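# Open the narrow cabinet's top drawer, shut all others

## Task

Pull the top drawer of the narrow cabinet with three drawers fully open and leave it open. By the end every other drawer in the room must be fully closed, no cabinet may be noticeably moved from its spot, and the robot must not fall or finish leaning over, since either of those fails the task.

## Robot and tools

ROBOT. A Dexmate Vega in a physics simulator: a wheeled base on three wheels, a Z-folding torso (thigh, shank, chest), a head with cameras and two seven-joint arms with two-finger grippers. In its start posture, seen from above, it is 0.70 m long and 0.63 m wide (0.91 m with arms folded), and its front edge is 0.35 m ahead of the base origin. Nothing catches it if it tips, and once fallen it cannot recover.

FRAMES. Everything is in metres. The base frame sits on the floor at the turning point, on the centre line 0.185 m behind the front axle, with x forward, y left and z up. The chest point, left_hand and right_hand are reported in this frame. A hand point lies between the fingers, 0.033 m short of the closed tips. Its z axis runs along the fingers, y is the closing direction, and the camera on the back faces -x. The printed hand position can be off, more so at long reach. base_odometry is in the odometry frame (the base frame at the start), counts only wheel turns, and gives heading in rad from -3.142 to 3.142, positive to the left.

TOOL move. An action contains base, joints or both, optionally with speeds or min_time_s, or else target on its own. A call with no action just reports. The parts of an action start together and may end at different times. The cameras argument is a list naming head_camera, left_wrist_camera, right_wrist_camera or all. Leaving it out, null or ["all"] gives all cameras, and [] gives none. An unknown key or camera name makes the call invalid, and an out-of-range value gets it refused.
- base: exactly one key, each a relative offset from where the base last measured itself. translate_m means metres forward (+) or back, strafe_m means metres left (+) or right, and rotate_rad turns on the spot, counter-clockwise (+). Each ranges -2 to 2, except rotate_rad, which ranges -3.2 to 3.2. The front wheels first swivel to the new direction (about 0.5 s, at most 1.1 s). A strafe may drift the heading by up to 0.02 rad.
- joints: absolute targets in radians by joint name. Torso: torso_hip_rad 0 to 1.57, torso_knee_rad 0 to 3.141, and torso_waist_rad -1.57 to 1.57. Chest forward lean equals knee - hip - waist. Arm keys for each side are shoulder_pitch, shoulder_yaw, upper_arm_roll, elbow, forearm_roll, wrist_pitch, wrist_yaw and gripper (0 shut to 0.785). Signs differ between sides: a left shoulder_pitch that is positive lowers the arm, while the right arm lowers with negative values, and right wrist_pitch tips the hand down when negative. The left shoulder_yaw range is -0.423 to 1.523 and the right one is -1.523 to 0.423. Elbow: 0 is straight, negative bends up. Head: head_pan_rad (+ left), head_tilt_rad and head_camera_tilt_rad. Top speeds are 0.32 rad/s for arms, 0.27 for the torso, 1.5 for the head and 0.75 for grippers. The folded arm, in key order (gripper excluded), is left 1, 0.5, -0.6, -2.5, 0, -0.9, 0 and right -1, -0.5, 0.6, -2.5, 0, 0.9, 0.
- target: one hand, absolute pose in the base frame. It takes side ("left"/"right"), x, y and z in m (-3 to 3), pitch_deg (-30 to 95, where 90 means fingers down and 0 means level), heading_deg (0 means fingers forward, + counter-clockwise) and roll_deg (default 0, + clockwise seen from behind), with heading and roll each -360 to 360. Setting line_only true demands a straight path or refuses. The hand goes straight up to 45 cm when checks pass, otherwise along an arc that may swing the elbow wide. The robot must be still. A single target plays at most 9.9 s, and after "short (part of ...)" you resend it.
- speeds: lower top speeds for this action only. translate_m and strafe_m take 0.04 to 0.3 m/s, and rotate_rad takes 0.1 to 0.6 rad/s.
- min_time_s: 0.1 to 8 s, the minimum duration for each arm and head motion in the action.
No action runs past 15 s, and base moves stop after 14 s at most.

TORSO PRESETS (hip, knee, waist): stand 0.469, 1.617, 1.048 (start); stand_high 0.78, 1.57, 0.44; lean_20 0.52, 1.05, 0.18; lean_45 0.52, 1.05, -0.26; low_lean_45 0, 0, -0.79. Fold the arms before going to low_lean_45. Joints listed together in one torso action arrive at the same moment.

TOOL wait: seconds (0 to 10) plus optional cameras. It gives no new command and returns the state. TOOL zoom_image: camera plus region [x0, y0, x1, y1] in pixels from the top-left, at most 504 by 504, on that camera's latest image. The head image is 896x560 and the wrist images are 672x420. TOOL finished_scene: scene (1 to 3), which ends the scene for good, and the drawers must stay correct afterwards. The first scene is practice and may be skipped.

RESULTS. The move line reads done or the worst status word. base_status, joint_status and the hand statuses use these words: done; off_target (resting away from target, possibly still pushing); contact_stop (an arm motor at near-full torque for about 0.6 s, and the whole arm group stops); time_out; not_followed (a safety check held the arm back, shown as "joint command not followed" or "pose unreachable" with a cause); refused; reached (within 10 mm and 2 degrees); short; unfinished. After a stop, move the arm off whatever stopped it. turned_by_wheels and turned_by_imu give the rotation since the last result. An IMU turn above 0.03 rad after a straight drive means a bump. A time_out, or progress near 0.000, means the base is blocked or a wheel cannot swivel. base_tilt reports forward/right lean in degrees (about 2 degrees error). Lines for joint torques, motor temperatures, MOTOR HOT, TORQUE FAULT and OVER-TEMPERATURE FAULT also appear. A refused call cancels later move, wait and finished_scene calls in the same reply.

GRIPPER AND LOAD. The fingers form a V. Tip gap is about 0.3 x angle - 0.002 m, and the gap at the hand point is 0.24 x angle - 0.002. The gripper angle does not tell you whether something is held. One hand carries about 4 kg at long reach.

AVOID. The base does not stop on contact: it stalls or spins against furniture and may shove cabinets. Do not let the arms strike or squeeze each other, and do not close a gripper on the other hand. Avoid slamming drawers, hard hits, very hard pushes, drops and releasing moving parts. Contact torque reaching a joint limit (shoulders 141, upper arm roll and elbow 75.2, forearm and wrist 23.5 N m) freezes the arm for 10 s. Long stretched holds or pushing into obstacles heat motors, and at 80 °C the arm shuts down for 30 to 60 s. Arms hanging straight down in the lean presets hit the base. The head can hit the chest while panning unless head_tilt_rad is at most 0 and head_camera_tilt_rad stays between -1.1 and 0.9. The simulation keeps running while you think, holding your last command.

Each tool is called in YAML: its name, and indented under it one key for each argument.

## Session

move:
  joints: {"head_camera_tilt_rad":0.35}
  cameras: ["head_camera"]

move:
  joints: {"head_pan_rad":-1.4,"left_shoulder_pitch_rad":1.7,"left_elbow_rad":-1.6,"right_shoulder_pitch_rad":-1.7,"right_elbow_rad":-1.6}
  cameras: ["head_camera"]

move:
  joints: {"head_pan_rad":-2.75}
  cameras: ["head_camera"]

move:
  joints: {"head_pan_rad":1.5}
  cameras: ["head_camera"]

Scene clock: 0.90 s.
Joint torques (N m): left_arm=[4.14 0.25 -1.08 -3.71 0.03 -2.64 0.12] | right_arm=[-4.44 -1.88 0.45 -2.09 -0.01 2.58 0.05]
Motor temperatures (°C): left_arm=[31 31 31 26 40 35 41] | right_arm=[29 27 32 31 36 36 33]
move: done
base_odometry: x=+0.000 y=+0.000 heading=+0.000
turned_by_wheels: +0.000
turned_by_imu: +0.000
base_tilt: forward=+0.0 right=+0.8
base_status: not commanded
joint_positions: torso_hip_rad=+0.469 torso_knee_rad=+1.617 torso_waist_rad=+1.048 left_shoulder_pitch_rad=+2.199 left_shoulder_yaw_rad=+0.008 left_upper_arm_roll_rad=-0.009 left_elbow_rad=-1.083 left_forearm_roll_rad=+0.016 left_wrist_pitch_rad=-0.484 left_wrist_yaw_rad=+0.004 left_gripper_rad=+0.005 right_shoulder_pitch_rad=-2.209 right_shoulder_yaw_rad=+0.017 right_upper_arm_roll_rad=-0.013 right_elbow_rad=-1.119 right_forearm_roll_rad=-0.015 right_wrist_pitch_rad=+0.484 right_wrist_yaw_rad=-0.019 right_gripper_rad=+0.005 head_pan_rad=+0.000 head_tilt_rad=+0.000 head_camera_tilt_rad=+0.350
joint_status: all done
chest: x=-0.0111 y=+0.0000 z=+1.4155 quat_wxyz=(+0.999, +0.000, +0.050, +0.000) (m; base frame)
left_hand: x=+0.1862 y=+0.2374 z=+0.5952 quat_wxyz=(+0.407, +0.009, +0.913, +0.007) pitch_deg=+41.9 heading_deg=+0.4 roll_deg=+1.6 back=up (m; base frame)
right_hand: x=+0.1977 y=-0.2171 z=+0.6067 quat_wxyz=(+0.419, +0.002, +0.908, +0.001) pitch_deg=+40.4 heading_deg=+0.0 roll_deg=+0.2 back=up (m; base frame)
pictures: head_camera

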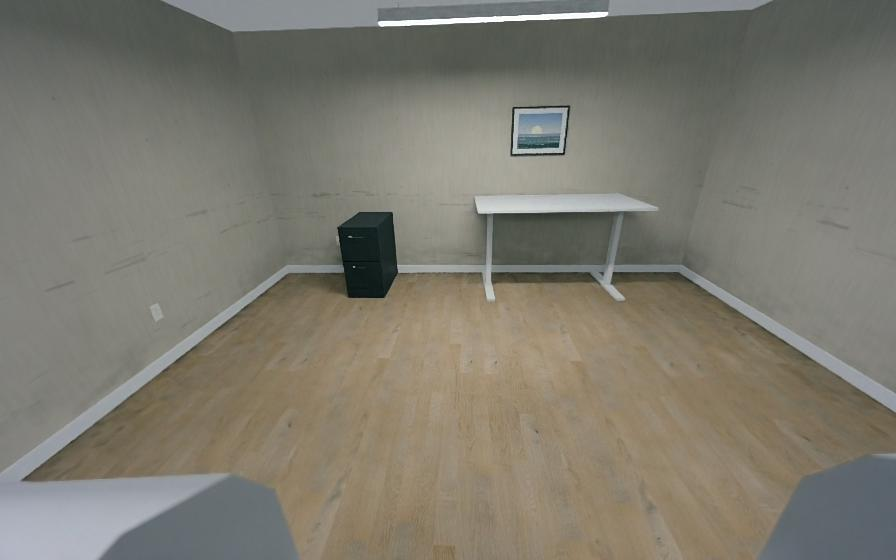

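Scene clock: 4.10 s.
Joint torques (N m): left_arm=[-17.16 -0.98 -1.03 -8.13 0.05 -1.77 -0.07] | right_arm=[22.41 -0.32 0.45 -8.3 0.07 2.43 -0.03]
Motor temperatures (°C): left_arm=[31 31 31 26 40 35 41] | right_arm=[30 27 32 31 36 36 33]
move: done
base_odometry: x=+0.000 y=+0.000 heading=+0.000
turned_by_wheels: +0.000
turned_by_imu: +0.000
base_tilt: forward=+0.1 right=+0.7
base_status: not commanded
joint_positions: torso_hip_rad=+0.469 torso_knee_rad=+1.617 torso_waist_rad=+1.048 left_shoulder_pitch_rad=+1.704 left_shoulder_yaw_rad=+0.008 left_upper_arm_roll_rad=-0.009 left_elbow_rad=-1.596 left_forearm_roll_rad=+0.016 left_wrist_pitch_rad=-0.484 left_wrist_yaw_rad=+0.004 left_gripper_rad=+0.005 right_shoulder_pitch_rad=-1.704 right_shoulder_yaw_rad=+0.017 right_upper_arm_roll_rad=-0.013 right_elbow_rad=-1.596 right_forearm_roll_rad=-0.015 right_wrist_pitch_rad=+0.484 right_wrist_yaw_rad=-0.019 right_gripper_rad=+0.005 head_pan_rad=-1.400 head_tilt_rad=+0.000 head_camera_tilt_rad=+0.350
joint_status: all done
chest: x=-0.0111 y=+0.0000 z=+1.4155 quat_wxyz=(+0.999, +0.000, +0.050, +0.000) (m; base frame)
left_hand: x=+0.6276 y=+0.2348 z=+1.1095 quat_wxyz=(+0.798, +0.007, +0.603, +0.011) pitch_deg=-15.8 heading_deg=+0.0 roll_deg=+1.5 back=up (m; base frame)
right_hand: x=+0.6276 y=-0.2224 z=+1.1099 quat_wxyz=(+0.798, +0.006, +0.603, +0.000) pitch_deg=-15.9 heading_deg=-0.5 roll_deg=+0.6 back=up (m; base frame)
pictures: head_camera

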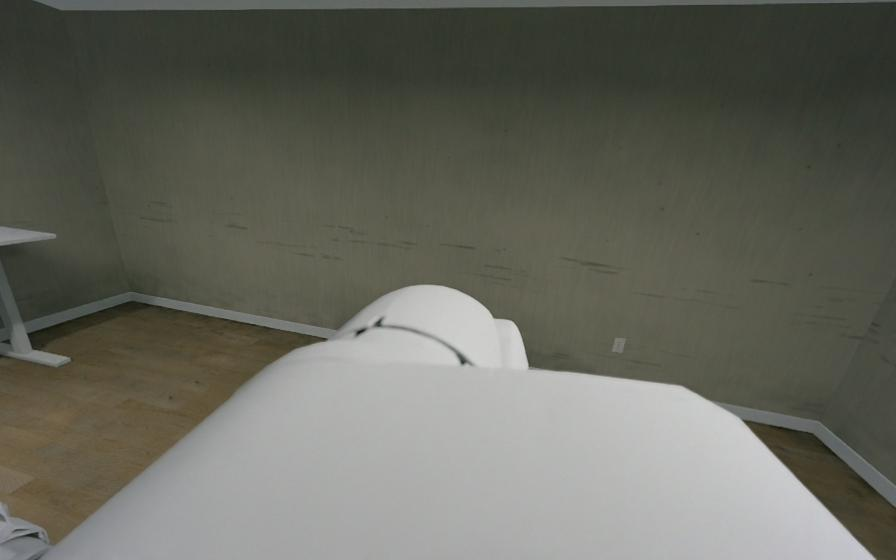

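Scene clock: 5.67 s.
Joint torques (N m): left_arm=[-17.34 -0.31 -1.53 -8.51 0.04 -2.88 -0.16] | right_arm=[22.1 -0.81 0.34 -9.44 0.06 2.9 -0.04]
Motor temperatures (°C): left_arm=[31 31 31 26 40 35 41] | right_arm=[30 27 32 31 36 36 33]
move: done
base_odometry: x=+0.000 y=+0.000 heading=+0.000
turned_by_wheels: +0.000
turned_by_imu: +0.000
base_tilt: forward=+0.1 right=+0.8
base_status: not commanded
joint_positions: torso_hip_rad=+0.469 torso_knee_rad=+1.617 torso_waist_rad=+1.048 left_shoulder_pitch_rad=+1.700 left_shoulder_yaw_rad=+0.008 left_upper_arm_roll_rad=-0.009 left_elbow_rad=-1.600 left_forearm_roll_rad=+0.016 left_wrist_pitch_rad=-0.484 left_wrist_yaw_rad=+0.004 left_gripper_rad=+0.005 right_shoulder_pitch_rad=-1.701 right_shoulder_yaw_rad=+0.017 right_upper_arm_roll_rad=-0.013 right_elbow_rad=-1.600 right_forearm_roll_rad=-0.015 right_wrist_pitch_rad=+0.484 right_wrist_yaw_rad=-0.019 right_gripper_rad=+0.005 head_pan_rad=-2.750 head_tilt_rad=+0.000 head_camera_tilt_rad=+0.350
joint_status: all done
chest: x=-0.0111 y=+0.0000 z=+1.4155 quat_wxyz=(+0.999, +0.000, +0.050, +0.000) (m; base frame)
left_hand: x=+0.6286 y=+0.2348 z=+1.1141 quat_wxyz=(+0.800, +0.007, +0.600, +0.011) pitch_deg=-16.2 heading_deg=+0.0 roll_deg=+1.5 back=up (m; base frame)
right_hand: x=+0.6285 y=-0.2224 z=+1.1141 quat_wxyz=(+0.800, +0.006, +0.600, +0.000) pitch_deg=-16.2 heading_deg=-0.5 roll_deg=+0.6 back=up (m; base frame)
pictures: head_camera

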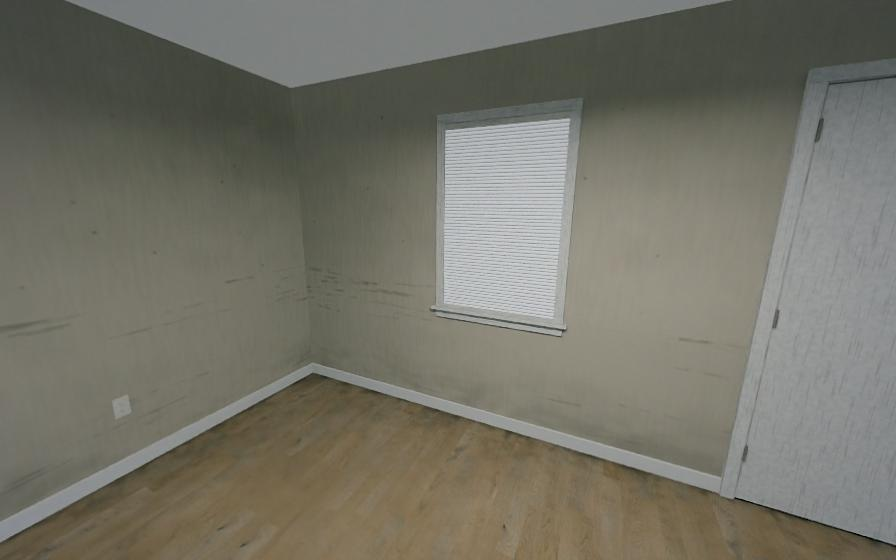

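Scene clock: 9.17 s.
Joint torques (N m): left_arm=[-16.74 0.97 -1.29 -8.37 0.36 -2.7 0] | right_arm=[23.16 -0.59 -0.06 -8.18 0.09 3.37 -0.13]
Motor temperatures (°C): left_arm=[31 31 31 26 40 35 41] | right_arm=[30 27 32 31 36 36 33]
move: done
base_odometry: x=+0.000 y=+0.000 heading=+0.000
turned_by_wheels: +0.000
turned_by_imu: +0.000
base_tilt: forward=+0.0 right=+0.8
base_status: not commanded
joint_positions: torso_hip_rad=+0.469 torso_knee_rad=+1.617 torso_waist_rad=+1.048 left_shoulder_pitch_rad=+1.700 left_shoulder_yaw_rad=+0.008 left_upper_arm_roll_rad=-0.009 left_elbow_rad=-1.600 left_forearm_roll_rad=+0.016 left_wrist_pitch_rad=-0.484 left_wrist_yaw_rad=+0.004 left_gripper_rad=+0.005 right_shoulder_pitch_rad=-1.700 right_shoulder_yaw_rad=+0.017 right_upper_arm_roll_rad=-0.013 right_elbow_rad=-1.600 right_forearm_roll_rad=-0.015 right_wrist_pitch_rad=+0.484 right_wrist_yaw_rad=-0.019 right_gripper_rad=+0.005 head_pan_rad=+1.500 head_tilt_rad=+0.000 head_camera_tilt_rad=+0.350
joint_status: all done
chest: x=-0.0111 y=+0.0000 z=+1.4155 quat_wxyz=(+0.999, +0.000, +0.050, +0.000) (m; base frame)
left_hand: x=+0.6286 y=+0.2348 z=+1.1142 quat_wxyz=(+0.800, +0.007, +0.600, +0.011) pitch_deg=-16.3 heading_deg=+0.0 roll_deg=+1.5 back=up (m; base frame)
right_hand: x=+0.6285 y=-0.2224 z=+1.1142 quat_wxyz=(+0.800, +0.006, +0.600, +0.000) pitch_deg=-16.2 heading_deg=-0.5 roll_deg=+0.6 back=up (m; base frame)
pictures: head_camera

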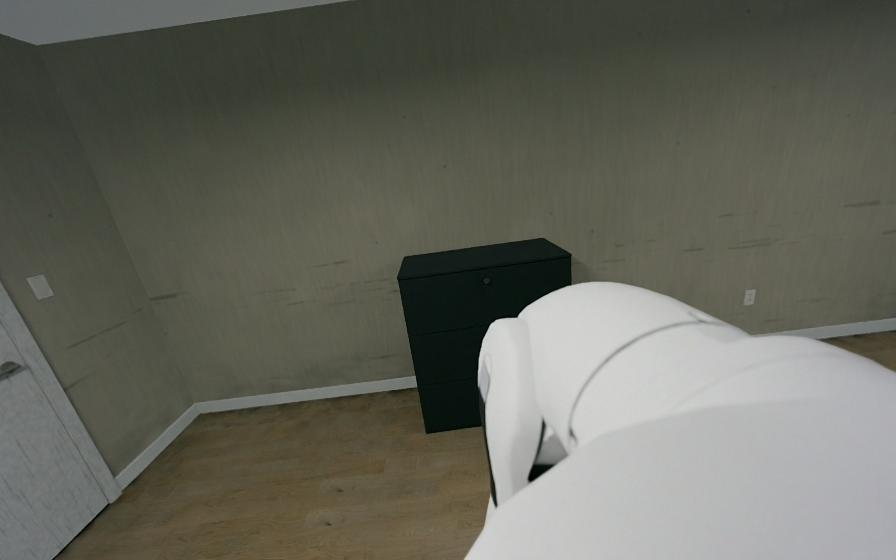

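move:
  base: {"rotate_rad":-1.57}
  joints: {"head_pan_rad":0,"head_camera_tilt_rad":0.55}
  cameras: ["head_camera"]

Scene clock: 13.57 s.
Joint torques (N m): left_arm=[-16.11 -1.84 -0.69 -8.02 -0.1 -1.71 -0.02] | right_arm=[21.54 -0.96 -0.01 -7.75 0.09 3.13 0.22]
Motor temperatures (°C): left_arm=[31 31 31 26 40 35 41] | right_arm=[30 27 32 31 36 36 33]
move: done
base_odometry: x=+0.002 y=+0.001 heading=-1.575
turned_by_wheels: -1.574
turned_by_imu: -1.566
base_tilt: forward=+0.0 right=+0.7
base_status: done
joint_positions: torso_hip_rad=+0.469 torso_knee_rad=+1.617 torso_waist_rad=+1.048 left_shoulder_pitch_rad=+1.700 left_shoulder_yaw_rad=+0.008 left_upper_arm_roll_rad=-0.009 left_elbow_rad=-1.600 left_forearm_roll_rad=+0.016 left_wrist_pitch_rad=-0.484 left_wrist_yaw_rad=+0.004 left_gripper_rad=+0.005 right_shoulder_pitch_rad=-1.700 right_shoulder_yaw_rad=+0.017 right_upper_arm_roll_rad=-0.013 right_elbow_rad=-1.600 right_forearm_roll_rad=-0.015 right_wrist_pitch_rad=+0.484 right_wrist_yaw_rad=-0.019 right_gripper_rad=+0.005 head_pan_rad=+0.000 head_tilt_rad=+0.000 head_camera_tilt_rad=+0.550
joint_status: all done
chest: x=-0.0111 y=+0.0000 z=+1.4155 quat_wxyz=(+0.999, +0.000, +0.050, +0.000) (m; base frame)
left_hand: x=+0.6286 y=+0.2348 z=+1.1142 quat_wxyz=(+0.800, +0.007, +0.600, +0.011) pitch_deg=-16.3 heading_deg=+0.0 roll_deg=+1.5 back=up (m; base frame)
right_hand: x=+0.6285 y=-0.2224 z=+1.1142 quat_wxyz=(+0.800, +0.006, +0.600, +0.000) pitch_deg=-16.2 heading_deg=-0.5 roll_deg=+0.6 back=up (m; base frame)
pictures: head_camera

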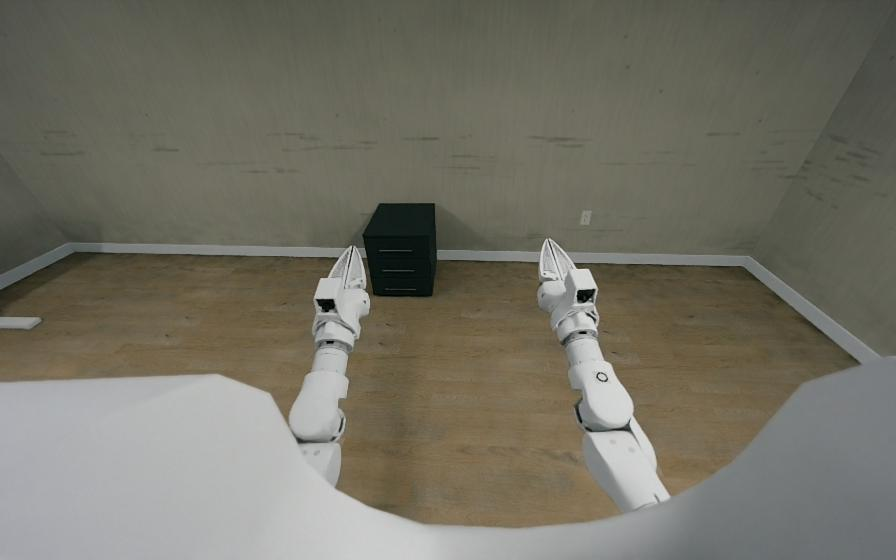

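move:
  base: {"rotate_rad":-0.08}
  joints: {"torso_hip_rad":0.1,"torso_knee_rad":0.75,"torso_waist_rad":0.25,"head_camera_tilt_rad":0.3,"left_gripper_rad":0.22}
  cameras: []

move:
  base: {"strafe_m":0.31}
  cameras: []

move:
  target: {"side":"left","x":0.5,"y":0.15,"z":0.46,"pitch_deg":22,"heading_deg":0,"roll_deg":-90}
  cameras: []

move:
  base: {"translate_m":0.8}
  cameras: ["head_camera","left_wrist_camera"]

Scene clock: 18.43 s.
Joint torques (N m): left_arm=[-8.68 0.78 -0.17 -6.96 -0.02 -2.31 -0.23] | right_arm=[14.73 -1.23 -0.1 -8.4 -0.12 3.14 0.04]
Motor temperatures (°C): left_arm=[31 31 31 26 40 35 41] | right_arm=[30 27 32 31 36 36 33]
move: done
base_odometry: x=+0.002 y=+0.001 heading=-1.654
turned_by_wheels: -0.080
turned_by_imu: -0.079
base_tilt: forward=+0.0 right=+0.7
base_status: done
joint_positions: torso_hip_rad=+0.100 torso_knee_rad=+0.750 torso_waist_rad=+0.250 left_shoulder_pitch_rad=+1.700 left_shoulder_yaw_rad=+0.008 left_upper_arm_roll_rad=-0.009 left_elbow_rad=-1.600 left_forearm_roll_rad=+0.016 left_wrist_pitch_rad=-0.484 left_wrist_yaw_rad=+0.004 left_gripper_rad=+0.220 right_shoulder_pitch_rad=-1.700 right_shoulder_yaw_rad=+0.017 right_upper_arm_roll_rad=-0.013 right_elbow_rad=-1.600 right_forearm_roll_rad=-0.015 right_wrist_pitch_rad=+0.484 right_wrist_yaw_rad=-0.019 right_gripper_rad=+0.005 head_pan_rad=+0.000 head_tilt_rad=+0.000 head_camera_tilt_rad=+0.300
joint_status: all done
chest: x=+0.0048 y=+0.0000 z=+1.1814 quat_wxyz=(+0.980, +0.000, +0.199, +0.000) (m; base frame)
left_hand: x=+0.5270 y=+0.2348 z=+0.7045 quat_wxyz=(+0.701, +0.009, +0.713, +0.009) pitch_deg=+0.9 heading_deg=+0.0 roll_deg=+1.5 back=up (m; base frame)
right_hand: x=+0.5269 y=-0.2225 z=+0.7046 quat_wxyz=(+0.701, +0.006, +0.713, -0.001) pitch_deg=+0.9 heading_deg=-0.5 roll_deg=+0.4 back=up (m; base frame)
pictures: none
No camera images: "cameras" was empty.

Scene clock: 21.47 s.
Joint torques (N m): left_arm=[-9.64 -0.88 -1.51 -8.02 0.07 -2.42 -0.03] | right_arm=[12.74 -0.28 -0.03 -7.75 0.1 2.89 0.11]
Motor temperatures (°C): left_arm=[31 31 31 26 40 35 41] | right_arm=[30 27 32 32 36 36 33]
move: done
base_odometry: x=+0.310 y=-0.023 heading=-1.647
turned_by_wheels: +0.008
turned_by_imu: +0.003
base_tilt: forward=+0.1 right=+0.7
base_status: done
joint_positions: torso_hip_rad=+0.100 torso_knee_rad=+0.750 torso_waist_rad=+0.250 left_shoulder_pitch_rad=+1.700 left_shoulder_yaw_rad=+0.008 left_upper_arm_roll_rad=-0.009 left_elbow_rad=-1.600 left_forearm_roll_rad=+0.016 left_wrist_pitch_rad=-0.484 left_wrist_yaw_rad=+0.004 left_gripper_rad=+0.220 right_shoulder_pitch_rad=-1.700 right_shoulder_yaw_rad=+0.017 right_upper_arm_roll_rad=-0.013 right_elbow_rad=-1.600 right_forearm_roll_rad=-0.015 right_wrist_pitch_rad=+0.484 right_wrist_yaw_rad=-0.019 right_gripper_rad=+0.005 head_pan_rad=+0.000 head_tilt_rad=+0.000 head_camera_tilt_rad=+0.300
joint_status: not commanded
chest: x=+0.0048 y=+0.0000 z=+1.1814 quat_wxyz=(+0.980, +0.000, +0.199, +0.000) (m; base frame)
left_hand: x=+0.5270 y=+0.2348 z=+0.7045 quat_wxyz=(+0.701, +0.009, +0.713, +0.009) pitch_deg=+0.9 heading_deg=+0.0 roll_deg=+1.5 back=up (m; base frame)
right_hand: x=+0.5269 y=-0.2224 z=+0.7045 quat_wxyz=(+0.701, +0.006, +0.713, -0.001) pitch_deg=+0.9 heading_deg=-0.5 roll_deg=+0.4 back=up (m; base frame)
pictures: none
No camera images: "cameras" was empty.

Scene clock: 27.40 s.
Joint torques (N m): left_arm=[-11.91 -6.82 2.56 -5.39 1.11 0.11 1.36] | right_arm=[13.9 -1.38 -0.3 -8.92 0.14 3.09 -0.02]
Motor temperatures (°C): left_arm=[31 31 31 26 40 35 41] | right_arm=[30 27 32 32 36 36 33]
move: done
base_odometry: x=+0.310 y=-0.023 heading=-1.647
turned_by_wheels: +0.000
turned_by_imu: +0.000
base_tilt: forward=+0.0 right=+0.7
base_status: not commanded
joint_positions: torso_hip_rad=+0.100 torso_knee_rad=+0.750 torso_waist_rad=+0.250 left_shoulder_pitch_rad=+1.406 left_shoulder_yaw_rad=+0.020 left_upper_arm_roll_rad=+0.337 left_elbow_rad=-1.003 left_forearm_roll_rad=+1.362 left_wrist_pitch_rad=+0.269 left_wrist_yaw_rad=+0.451 left_gripper_rad=+0.220 right_shoulder_pitch_rad=-1.700 right_shoulder_yaw_rad=+0.017 right_upper_arm_roll_rad=-0.013 right_elbow_rad=-1.600 right_forearm_roll_rad=-0.015 right_wrist_pitch_rad=+0.484 right_wrist_yaw_rad=-0.019 right_gripper_rad=+0.005 head_pan_rad=+0.000 head_tilt_rad=+0.000 head_camera_tilt_rad=+0.300
joint_status: not commanded
chest: x=+0.0048 y=+0.0000 z=+1.1814 quat_wxyz=(+0.980, +0.000, +0.199, +0.000) (m; base frame)
left_hand: x=+0.4998 y=+0.1505 z=+0.4601 quat_wxyz=(+0.396, +0.585, +0.588, +0.394) pitch_deg=+22.0 heading_deg=+0.0 roll_deg=+89.7 (m; base frame)
left_hand_status: reached (straight line, planned for 4.7 s): 1 mm and 0.3 deg off.
right_hand: x=+0.5269 y=-0.2225 z=+0.7045 quat_wxyz=(+0.701, +0.006, +0.713, -0.001) pitch_deg=+0.9 heading_deg=-0.5 roll_deg=+0.4 back=up (m; base frame)
pictures: none
No camera images: "cameras" was empty.

Scene clock: 32.17 s.
Joint torques (N m): left_arm=[-10.58 -4.61 2.61 -3.54 0.7 -0.03 1.53] | right_arm=[13.61 -0.97 -0.04 -7.95 -0.02 2.99 0.03]
Motor temperatures (°C): left_arm=[31 31 31 26 40 35 41] | right_arm=[30 27 32 32 36 36 33]
move: done
base_odometry: x=+0.249 y=-0.821 heading=-1.647
turned_by_wheels: -0.001
turned_by_imu: -0.003
base_tilt: forward=+0.1 right=+0.8
base_status: done
joint_positions: torso_hip_rad=+0.100 torso_knee_rad=+0.750 torso_waist_rad=+0.250 left_shoulder_pitch_rad=+1.404 left_shoulder_yaw_rad=+0.019 left_upper_arm_roll_rad=+0.339 left_elbow_rad=-0.999 left_forearm_roll_rad=+1.366 left_wrist_pitch_rad=+0.273 left_wrist_yaw_rad=+0.451 left_gripper_rad=+0.220 right_shoulder_pitch_rad=-1.700 right_shoulder_yaw_rad=+0.017 right_upper_arm_roll_rad=-0.013 right_elbow_rad=-1.600 right_forearm_roll_rad=-0.015 right_wrist_pitch_rad=+0.484 right_wrist_yaw_rad=-0.019 right_gripper_rad=+0.005 head_pan_rad=+0.000 head_tilt_rad=+0.000 head_camera_tilt_rad=+0.300
joint_status: not commanded
chest: x=+0.0049 y=+0.0000 z=+1.1814 quat_wxyz=(+0.980, +0.000, +0.199, +0.000) (m; base frame)
left_hand: x=+0.4998 y=+0.1502 z=+0.4597 quat_wxyz=(+0.395, +0.586, +0.586, +0.395) pitch_deg=+22.0 heading_deg=+0.0 roll_deg=-90.0 (m; base frame)
right_hand: x=+0.5269 y=-0.2225 z=+0.7045 quat_wxyz=(+0.701, +0.006, +0.713, -0.001) pitch_deg=+0.9 heading_deg=-0.5 roll_deg=+0.4 back=up (m; base frame)
pictures: head_camera, left_wrist_camera

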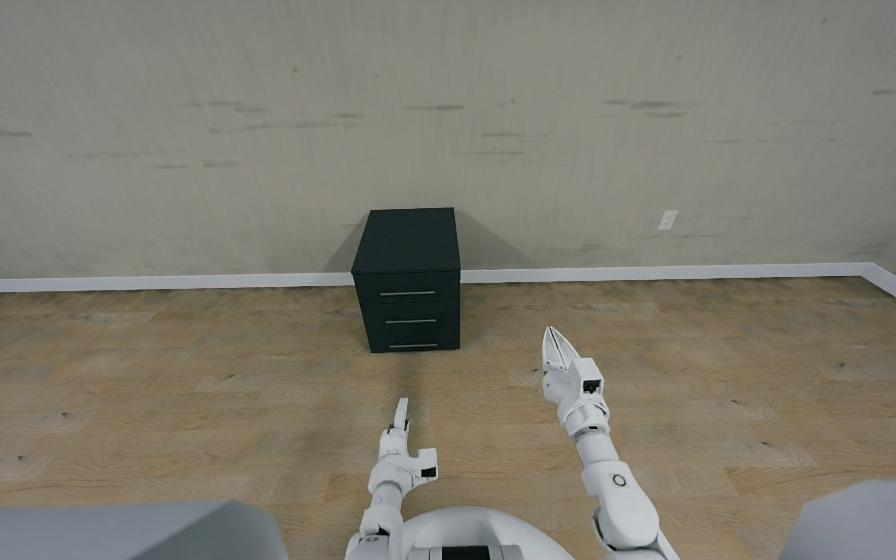

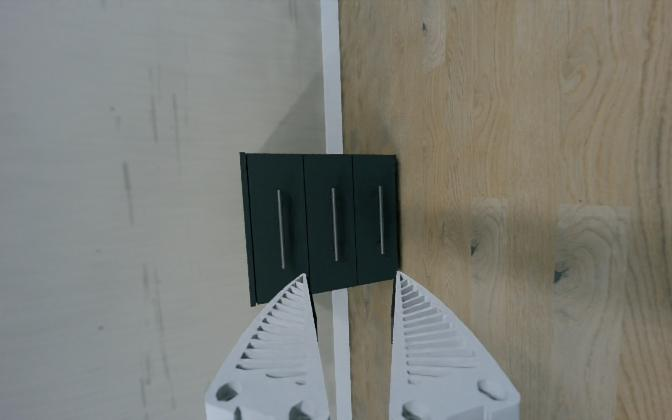

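move:
  target: {"side":"left","x":0.5,"y":0.15,"z":0.438,"pitch_deg":22,"heading_deg":0,"roll_deg":-90}
  cameras: []

move:
  base: {"translate_m":0.5}
  cameras: ["head_camera","left_wrist_camera"]

Scene clock: 34.70 s.
Joint torques (N m): left_arm=[-13.1 -4.55 -3.61 -3.34 0.4 -0.16 1.51] | right_arm=[14.21 -0.97 0.07 -7.49 0.13 2.86 -0.17]
Motor temperatures (°C): left_arm=[31 31 31 26 40 35 41] | right_arm=[30 27 32 32 36 36 33]
move: done
base_odometry: x=+0.249 y=-0.821 heading=-1.647
turned_by_wheels: +0.000
turned_by_imu: +0.000
base_tilt: forward=+0.0 right=+0.8
base_status: not commanded
joint_positions: torso_hip_rad=+0.100 torso_knee_rad=+0.750 torso_waist_rad=+0.250 left_shoulder_pitch_rad=+1.306 left_shoulder_yaw_rad=-0.015 left_upper_arm_roll_rad=+0.333 left_elbow_rad=-0.776 left_forearm_roll_rad=+1.340 left_wrist_pitch_rad=+0.242 left_wrist_yaw_rad=+0.571 left_gripper_rad=+0.220 right_shoulder_pitch_rad=-1.700 right_shoulder_yaw_rad=+0.017 right_upper_arm_roll_rad=-0.013 right_elbow_rad=-1.600 right_forearm_roll_rad=-0.015 right_wrist_pitch_rad=+0.484 right_wrist_yaw_rad=-0.019 right_gripper_rad=+0.005 head_pan_rad=+0.000 head_tilt_rad=+0.000 head_camera_tilt_rad=+0.300
joint_status: not commanded
chest: x=+0.0049 y=+0.0000 z=+1.1814 quat_wxyz=(+0.980, +0.000, +0.199, +0.000) (m; base frame)
left_hand: x=+0.4998 y=+0.1500 z=+0.4381 quat_wxyz=(+0.395, +0.586, +0.586, +0.395) pitch_deg=+22.0 heading_deg=+0.0 roll_deg=-90.0 (m; base frame)
left_hand_status: reached (straight line, planned for 1.0 s): 0 mm and 0.0 deg off.
right_hand: x=+0.5269 y=-0.2224 z=+0.7045 quat_wxyz=(+0.701, +0.006, +0.713, -0.001) pitch_deg=+0.9 heading_deg=-0.5 roll_deg=+0.4 back=up (m; base frame)
pictures: none
No camera images: "cameras" was empty.

Scene clock: 37.90 s.
Joint torques (N m): left_arm=[-11.88 -4.37 -3.39 -4.88 0.52 0.78 1.25] | right_arm=[12.68 -0.29 0.26 -8.51 0.13 2.76 -0.13]
Motor temperatures (°C): left_arm=[31 31 31 26 40 35 41] | right_arm=[30 27 32 32 36 36 33]
move: done
base_odometry: x=+0.211 y=-1.320 heading=-1.648
turned_by_wheels: -0.001
turned_by_imu: -0.002
base_tilt: forward=+0.1 right=+0.8
base_status: done
joint_positions: torso_hip_rad=+0.100 torso_knee_rad=+0.750 torso_waist_rad=+0.250 left_shoulder_pitch_rad=+1.304 left_shoulder_yaw_rad=-0.015 left_upper_arm_roll_rad=+0.333 left_elbow_rad=-0.773 left_forearm_roll_rad=+1.339 left_wrist_pitch_rad=+0.241 left_wrist_yaw_rad=+0.573 left_gripper_rad=+0.220 right_shoulder_pitch_rad=-1.700 right_shoulder_yaw_rad=+0.017 right_upper_arm_roll_rad=-0.013 right_elbow_rad=-1.600 right_forearm_roll_rad=-0.015 right_wrist_pitch_rad=+0.484 right_wrist_yaw_rad=-0.019 right_gripper_rad=+0.005 head_pan_rad=+0.000 head_tilt_rad=+0.000 head_camera_tilt_rad=+0.300
joint_status: not commanded
chest: x=+0.0049 y=+0.0000 z=+1.1814 quat_wxyz=(+0.980, +0.000, +0.199, +0.000) (m; base frame)
left_hand: x=+0.4998 y=+0.1500 z=+0.4378 quat_wxyz=(+0.395, +0.586, +0.586, +0.395) pitch_deg=+22.0 heading_deg=+0.0 roll_deg=-90.0 (m; base frame)
right_hand: x=+0.5269 y=-0.2225 z=+0.7045 quat_wxyz=(+0.701, +0.006, +0.713, -0.001) pitch_deg=+0.9 heading_deg=-0.5 roll_deg=+0.4 back=up (m; base frame)
pictures: head_camera, left_wrist_camera

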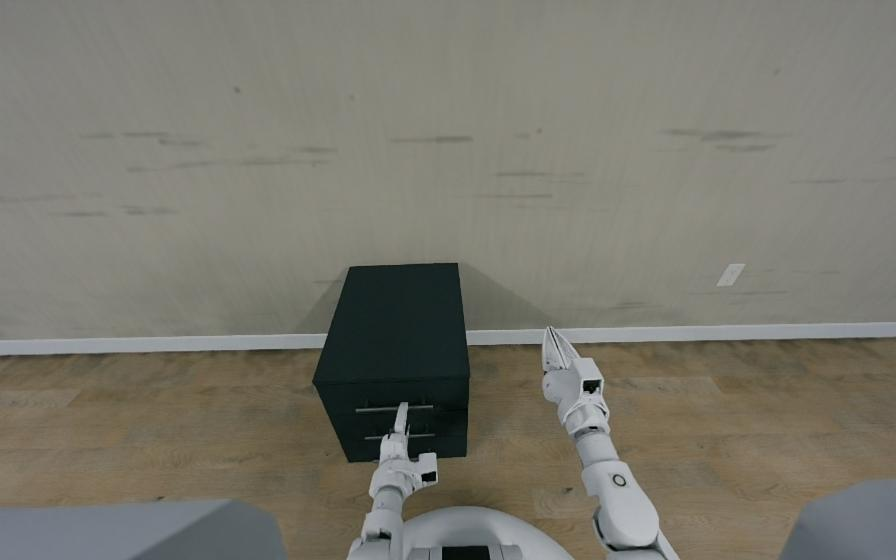

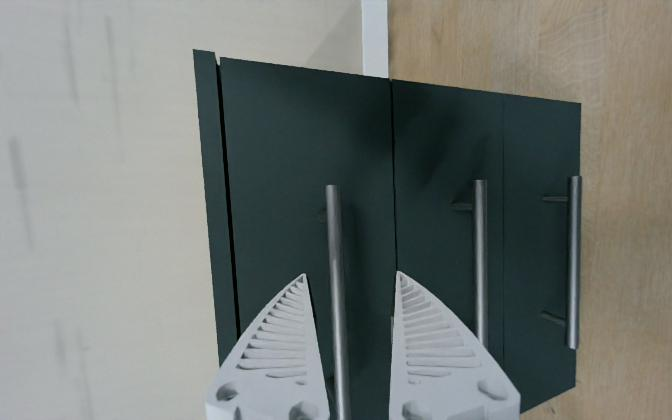

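move:
  base: {"translate_m":0.067}
  speeds: {"translate_m":0.06}
  cameras: ["left_wrist_camera"]

move:
  joints: {"left_gripper_rad":0.0}
  cameras: ["left_wrist_camera"]

Scene clock: 40.00 s.
Joint torques (N m): left_arm=[-29.27 -4.28 -3.13 -8.2 0.57 1.07 1.15] | right_arm=[12.92 -0.49 0.45 -7.09 0.13 3.3 0.01]
Motor temperatures (°C): left_arm=[31 31 31 26 40 35 41] | right_arm=[30 27 32 32 36 36 33]
move: done
base_odometry: x=+0.206 y=-1.387 heading=-1.649
turned_by_wheels: -0.001
turned_by_imu: -0.001
base_tilt: forward=+0.0 right=+0.7
base_status: done
joint_positions: torso_hip_rad=+0.100 torso_knee_rad=+0.750 torso_waist_rad=+0.250 left_shoulder_pitch_rad=+1.304 left_shoulder_yaw_rad=-0.015 left_upper_arm_roll_rad=+0.333 left_elbow_rad=-0.772 left_forearm_roll_rad=+1.339 left_wrist_pitch_rad=+0.241 left_wrist_yaw_rad=+0.573 left_gripper_rad=+0.220 right_shoulder_pitch_rad=-1.700 right_shoulder_yaw_rad=+0.017 right_upper_arm_roll_rad=-0.013 right_elbow_rad=-1.600 right_forearm_roll_rad=-0.015 right_wrist_pitch_rad=+0.484 right_wrist_yaw_rad=-0.019 right_gripper_rad=+0.005 head_pan_rad=+0.000 head_tilt_rad=+0.000 head_camera_tilt_rad=+0.300
joint_status: not commanded
chest: x=+0.0047 y=+0.0000 z=+1.1814 quat_wxyz=(+0.980, +0.000, +0.199, +0.000) (m; base frame)
left_hand: x=+0.4992 y=+0.1499 z=+0.4374 quat_wxyz=(+0.395, +0.587, +0.586, +0.395) pitch_deg=+22.1 heading_deg=+0.0 roll_deg=-90.0 (m; base frame)
right_hand: x=+0.5268 y=-0.2225 z=+0.7046 quat_wxyz=(+0.701, +0.006, +0.713, -0.001) pitch_deg=+0.9 heading_deg=-0.5 roll_deg=+0.4 back=up (m; base frame)
pictures: left_wrist_camera

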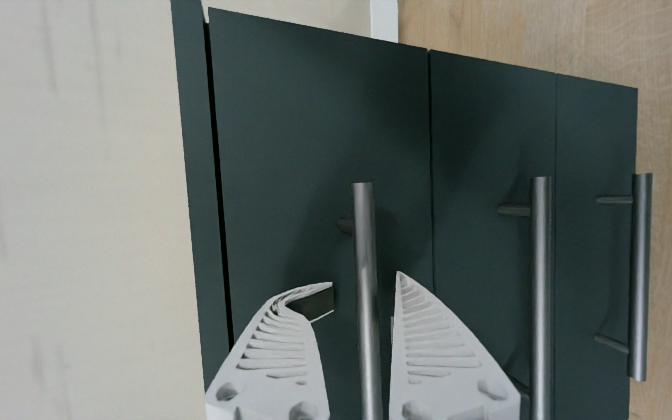

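Scene clock: 40.73 s.
Joint torques (N m): left_arm=[-34.16 -3.53 -2.74 -16.97 2.21 -0.16 5.71] | right_arm=[12.94 -0.11 0.09 -8.32 0.15 3.24 0.06]
Motor temperatures (°C): left_arm=[31 31 31 26 40 35 41] | right_arm=[30 27 32 32 36 36 33]
move: done
base_odometry: x=+0.206 y=-1.386 heading=-1.649
turned_by_wheels: +0.000
turned_by_imu: +0.000
base_tilt: forward=+0.1 right=+0.7
base_status: not commanded
joint_positions: torso_hip_rad=+0.100 torso_knee_rad=+0.750 torso_waist_rad=+0.250 left_shoulder_pitch_rad=+1.305 left_shoulder_yaw_rad=-0.015 left_upper_arm_roll_rad=+0.333 left_elbow_rad=-0.771 left_forearm_roll_rad=+1.339 left_wrist_pitch_rad=+0.241 left_wrist_yaw_rad=+0.571 left_gripper_rad=+0.000 right_shoulder_pitch_rad=-1.700 right_shoulder_yaw_rad=+0.017 right_upper_arm_roll_rad=-0.013 right_elbow_rad=-1.600 right_forearm_roll_rad=-0.015 right_wrist_pitch_rad=+0.484 right_wrist_yaw_rad=-0.019 right_gripper_rad=+0.005 head_pan_rad=+0.000 head_tilt_rad=+0.000 head_camera_tilt_rad=+0.300
joint_status: all done
chest: x=+0.0049 y=+0.0000 z=+1.1814 quat_wxyz=(+0.980, +0.000, +0.199, +0.000) (m; base frame)
left_hand: x=+0.4984 y=+0.1501 z=+0.4362 quat_wxyz=(+0.394, +0.587, +0.587, +0.394) pitch_deg=+22.2 heading_deg=+0.0 roll_deg=-90.0 (m; base frame)
right_hand: x=+0.5269 y=-0.2225 z=+0.7044 quat_wxyz=(+0.701, +0.006, +0.713, -0.001) pitch_deg=+1.0 heading_deg=-0.5 roll_deg=+0.4 back=up (m; base frame)
pictures: left_wrist_camera

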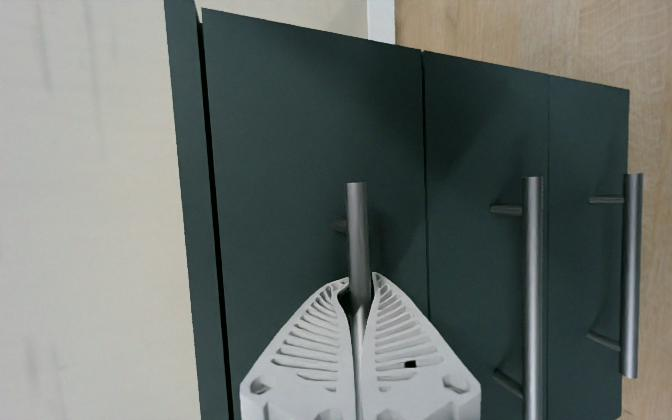

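Good grip. Total stroke ≈0.38.

move:
  base: {"translate_m":-0.33}
  speeds: {"translate_m":0.08}
  cameras: ["head_camera"]

move:
  base: {"translate_m":-0.09}
  speeds: {"translate_m":0.05}
  cameras: ["head_camera","left_wrist_camera"]

Scene clock: 45.87 s.
Joint torques (N m): left_arm=[-12.79 -1.24 -3.94 -6.78 -0.09 2.12 3.28] | right_arm=[12.19 -1.02 0.72 -7.03 0.1 3.05 0.05]
Motor temperatures (°C): left_arm=[31 31 31 26 40 35 41] | right_arm=[30 27 32 32 36 36 33]
move: done
base_odometry: x=+0.232 y=-1.057 heading=-1.650
turned_by_wheels: -0.001
turned_by_imu: -0.001
base_tilt: forward=+0.1 right=+0.7
base_status: done
joint_positions: torso_hip_rad=+0.100 torso_knee_rad=+0.750 torso_waist_rad=+0.250 left_shoulder_pitch_rad=+1.304 left_shoulder_yaw_rad=-0.015 left_upper_arm_roll_rad=+0.333 left_elbow_rad=-0.772 left_forearm_roll_rad=+1.339 left_wrist_pitch_rad=+0.241 left_wrist_yaw_rad=+0.572 left_gripper_rad=+0.000 right_shoulder_pitch_rad=-1.700 right_shoulder_yaw_rad=+0.017 right_upper_arm_roll_rad=-0.013 right_elbow_rad=-1.600 right_forearm_roll_rad=-0.015 right_wrist_pitch_rad=+0.484 right_wrist_yaw_rad=-0.019 right_gripper_rad=+0.005 head_pan_rad=+0.000 head_tilt_rad=+0.000 head_camera_tilt_rad=+0.300
joint_status: not commanded
chest: x=+0.0050 y=+0.0000 z=+1.1814 quat_wxyz=(+0.980, +0.000, +0.199, +0.000) (m; base frame)
left_hand: x=+0.4995 y=+0.1497 z=+0.4374 quat_wxyz=(+0.395, +0.587, +0.586, +0.395) pitch_deg=+22.1 heading_deg=+0.0 roll_deg=+90.0 (m; base frame)
right_hand: x=+0.5269 y=-0.2225 z=+0.7044 quat_wxyz=(+0.701, +0.006, +0.713, -0.001) pitch_deg=+1.0 heading_deg=-0.5 roll_deg=+0.4 back=up (m; base frame)
pictures: head_camera

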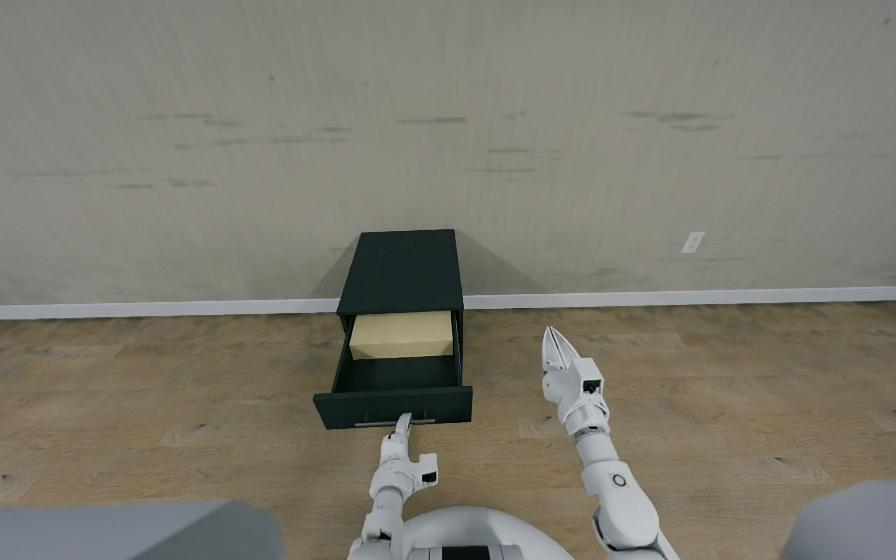

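Scene clock: 48.40 s.
Joint torques (N m): left_arm=[-2.15 -2.02 -2.62 -0.97 -0.43 0.28 -0.67] | right_arm=[13.74 -0.16 0.03 -7.88 0.12 3.04 -0.13]
Motor temperatures (°C): left_arm=[31 31 31 26 40 35 41] | right_arm=[30 27 32 32 36 36 33]
move: done
base_odometry: x=+0.239 y=-0.968 heading=-1.651
turned_by_wheels: -0.001
turned_by_imu: -0.001
base_tilt: forward=+0.1 right=+0.8
base_status: done
joint_positions: torso_hip_rad=+0.100 torso_knee_rad=+0.750 torso_waist_rad=+0.250 left_shoulder_pitch_rad=+1.304 left_shoulder_yaw_rad=-0.016 left_upper_arm_roll_rad=+0.333 left_elbow_rad=-0.773 left_forearm_roll_rad=+1.339 left_wrist_pitch_rad=+0.241 left_wrist_yaw_rad=+0.573 left_gripper_rad=+0.000 right_shoulder_pitch_rad=-1.700 right_shoulder_yaw_rad=+0.017 right_upper_arm_roll_rad=-0.013 right_elbow_rad=-1.600 right_forearm_roll_rad=-0.015 right_wrist_pitch_rad=+0.484 right_wrist_yaw_rad=-0.019 right_gripper_rad=+0.005 head_pan_rad=+0.000 head_tilt_rad=+0.000 head_camera_tilt_rad=+0.300
joint_status: not commanded
chest: x=+0.0048 y=+0.0000 z=+1.1814 quat_wxyz=(+0.980, +0.000, +0.199, +0.000) (m; base frame)
left_hand: x=+0.5003 y=+0.1498 z=+0.4384 quat_wxyz=(+0.396, +0.586, +0.586, +0.396) pitch_deg=+21.9 heading_deg=+0.0 roll_deg=+90.0 (m; base frame)
right_hand: x=+0.5269 y=-0.2225 z=+0.7046 quat_wxyz=(+0.701, +0.006, +0.713, -0.001) pitch_deg=+0.9 heading_deg=-0.5 roll_deg=+0.4 back=up (m; base frame)
pictures: head_camera, left_wrist_camera

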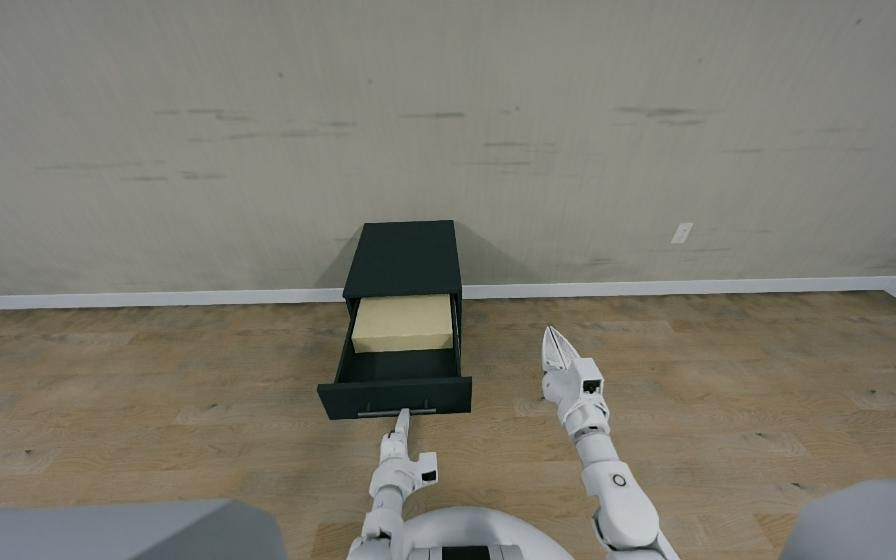

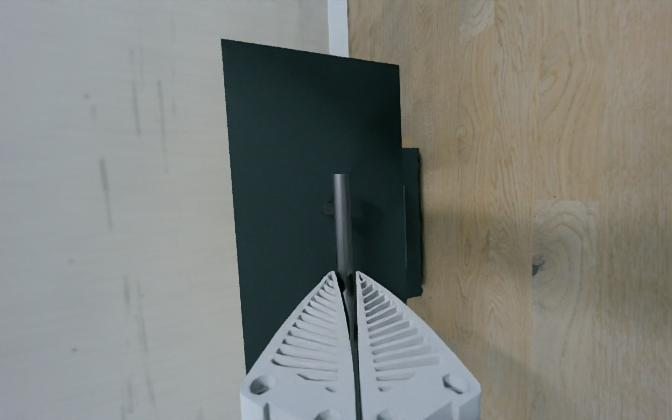

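Same end state as before.

move:
  joints: {"left_gripper_rad":0.25}
  cameras: []

move:
  base: {"translate_m":-0.12}
  cameras: []

finished_scene:
  scene: 3

Scene clock: 49.33 s.
Joint torques (N m): left_arm=[-4.14 -0.79 -3.25 -3.47 0.33 0.81 0.89] | right_arm=[12.84 -1.29 0.13 -6.81 0.12 3.02 -0.13]
Motor temperatures (°C): left_arm=[31 31 31 26 40 35 41] | right_arm=[30 27 32 32 36 36 33]
move: done
base_odometry: x=+0.239 y=-0.968 heading=-1.651
turned_by_wheels: +0.000
turned_by_imu: +0.000
base_tilt: forward=+0.1 right=+0.8
base_status: not commanded
joint_positions: torso_hip_rad=+0.100 torso_knee_rad=+0.750 torso_waist_rad=+0.250 left_shoulder_pitch_rad=+1.304 left_shoulder_yaw_rad=-0.016 left_upper_arm_roll_rad=+0.333 left_elbow_rad=-0.773 left_forearm_roll_rad=+1.339 left_wrist_pitch_rad=+0.241 left_wrist_yaw_rad=+0.573 left_gripper_rad=+0.250 right_shoulder_pitch_rad=-1.700 right_shoulder_yaw_rad=+0.017 right_upper_arm_roll_rad=-0.013 right_elbow_rad=-1.600 right_forearm_roll_rad=-0.015 right_wrist_pitch_rad=+0.484 right_wrist_yaw_rad=-0.019 right_gripper_rad=+0.005 head_pan_rad=+0.000 head_tilt_rad=+0.000 head_camera_tilt_rad=+0.300
joint_status: all done
chest: x=+0.0048 y=+0.0000 z=+1.1814 quat_wxyz=(+0.980, +0.000, +0.199, +0.000) (m; base frame)
left_hand: x=+0.5000 y=+0.1498 z=+0.4381 quat_wxyz=(+0.396, +0.586, +0.586, +0.395) pitch_deg=+22.0 heading_deg=+0.0 roll_deg=+90.0 (m; base frame)
right_hand: x=+0.5269 y=-0.2225 z=+0.7046 quat_wxyz=(+0.701, +0.006, +0.713, -0.001) pitch_deg=+0.9 heading_deg=-0.5 roll_deg=+0.4 back=up (m; base frame)
pictures: none
No camera images: "cameras" was empty.

Scene clock: 51.20 s.
Joint torques (N m): left_arm=[-5.01 -1.36 -2.91 -4.39 0.35 -0.27 1.16] | right_arm=[13.93 -0.91 0.26 -7.3 0.07 2.57 -0.2]
Motor temperatures (°C): left_arm=[31 31 31 26 40 35 41] | right_arm=[30 27 32 32 36 36 33]
move: done
base_odometry: x=+0.249 y=-0.848 heading=-1.652
turned_by_wheels: -0.001
turned_by_imu: +0.000
base_tilt: forward=+0.1 right=+0.8
base_status: done
joint_positions: torso_hip_rad=+0.100 torso_knee_rad=+0.750 torso_waist_rad=+0.250 left_shoulder_pitch_rad=+1.304 left_shoulder_yaw_rad=-0.015 left_upper_arm_roll_rad=+0.333 left_elbow_rad=-0.773 left_forearm_roll_rad=+1.339 left_wrist_pitch_rad=+0.241 left_wrist_yaw_rad=+0.573 left_gripper_rad=+0.250 right_shoulder_pitch_rad=-1.700 right_shoulder_yaw_rad=+0.017 right_upper_arm_roll_rad=-0.013 right_elbow_rad=-1.600 right_forearm_roll_rad=-0.015 right_wrist_pitch_rad=+0.484 right_wrist_yaw_rad=-0.019 right_gripper_rad=+0.005 head_pan_rad=+0.000 head_tilt_rad=+0.000 head_camera_tilt_rad=+0.300
joint_status: not commanded
chest: x=+0.0048 y=+0.0000 z=+1.1814 quat_wxyz=(+0.980, +0.000, +0.199, +0.000) (m; base frame)
left_hand: x=+0.5000 y=+0.1499 z=+0.4380 quat_wxyz=(+0.395, +0.586, +0.586, +0.395) pitch_deg=+22.0 heading_deg=+0.0 roll_deg=+90.0 (m; base frame)
right_hand: x=+0.5269 y=-0.2225 z=+0.7046 quat_wxyz=(+0.701, +0.006, +0.713, -0.001) pitch_deg=+0.9 heading_deg=-0.5 roll_deg=+0.4 back=up (m; base frame)
pictures: none
No camera images: "cameras" was empty.

The scene is finished: the task was done.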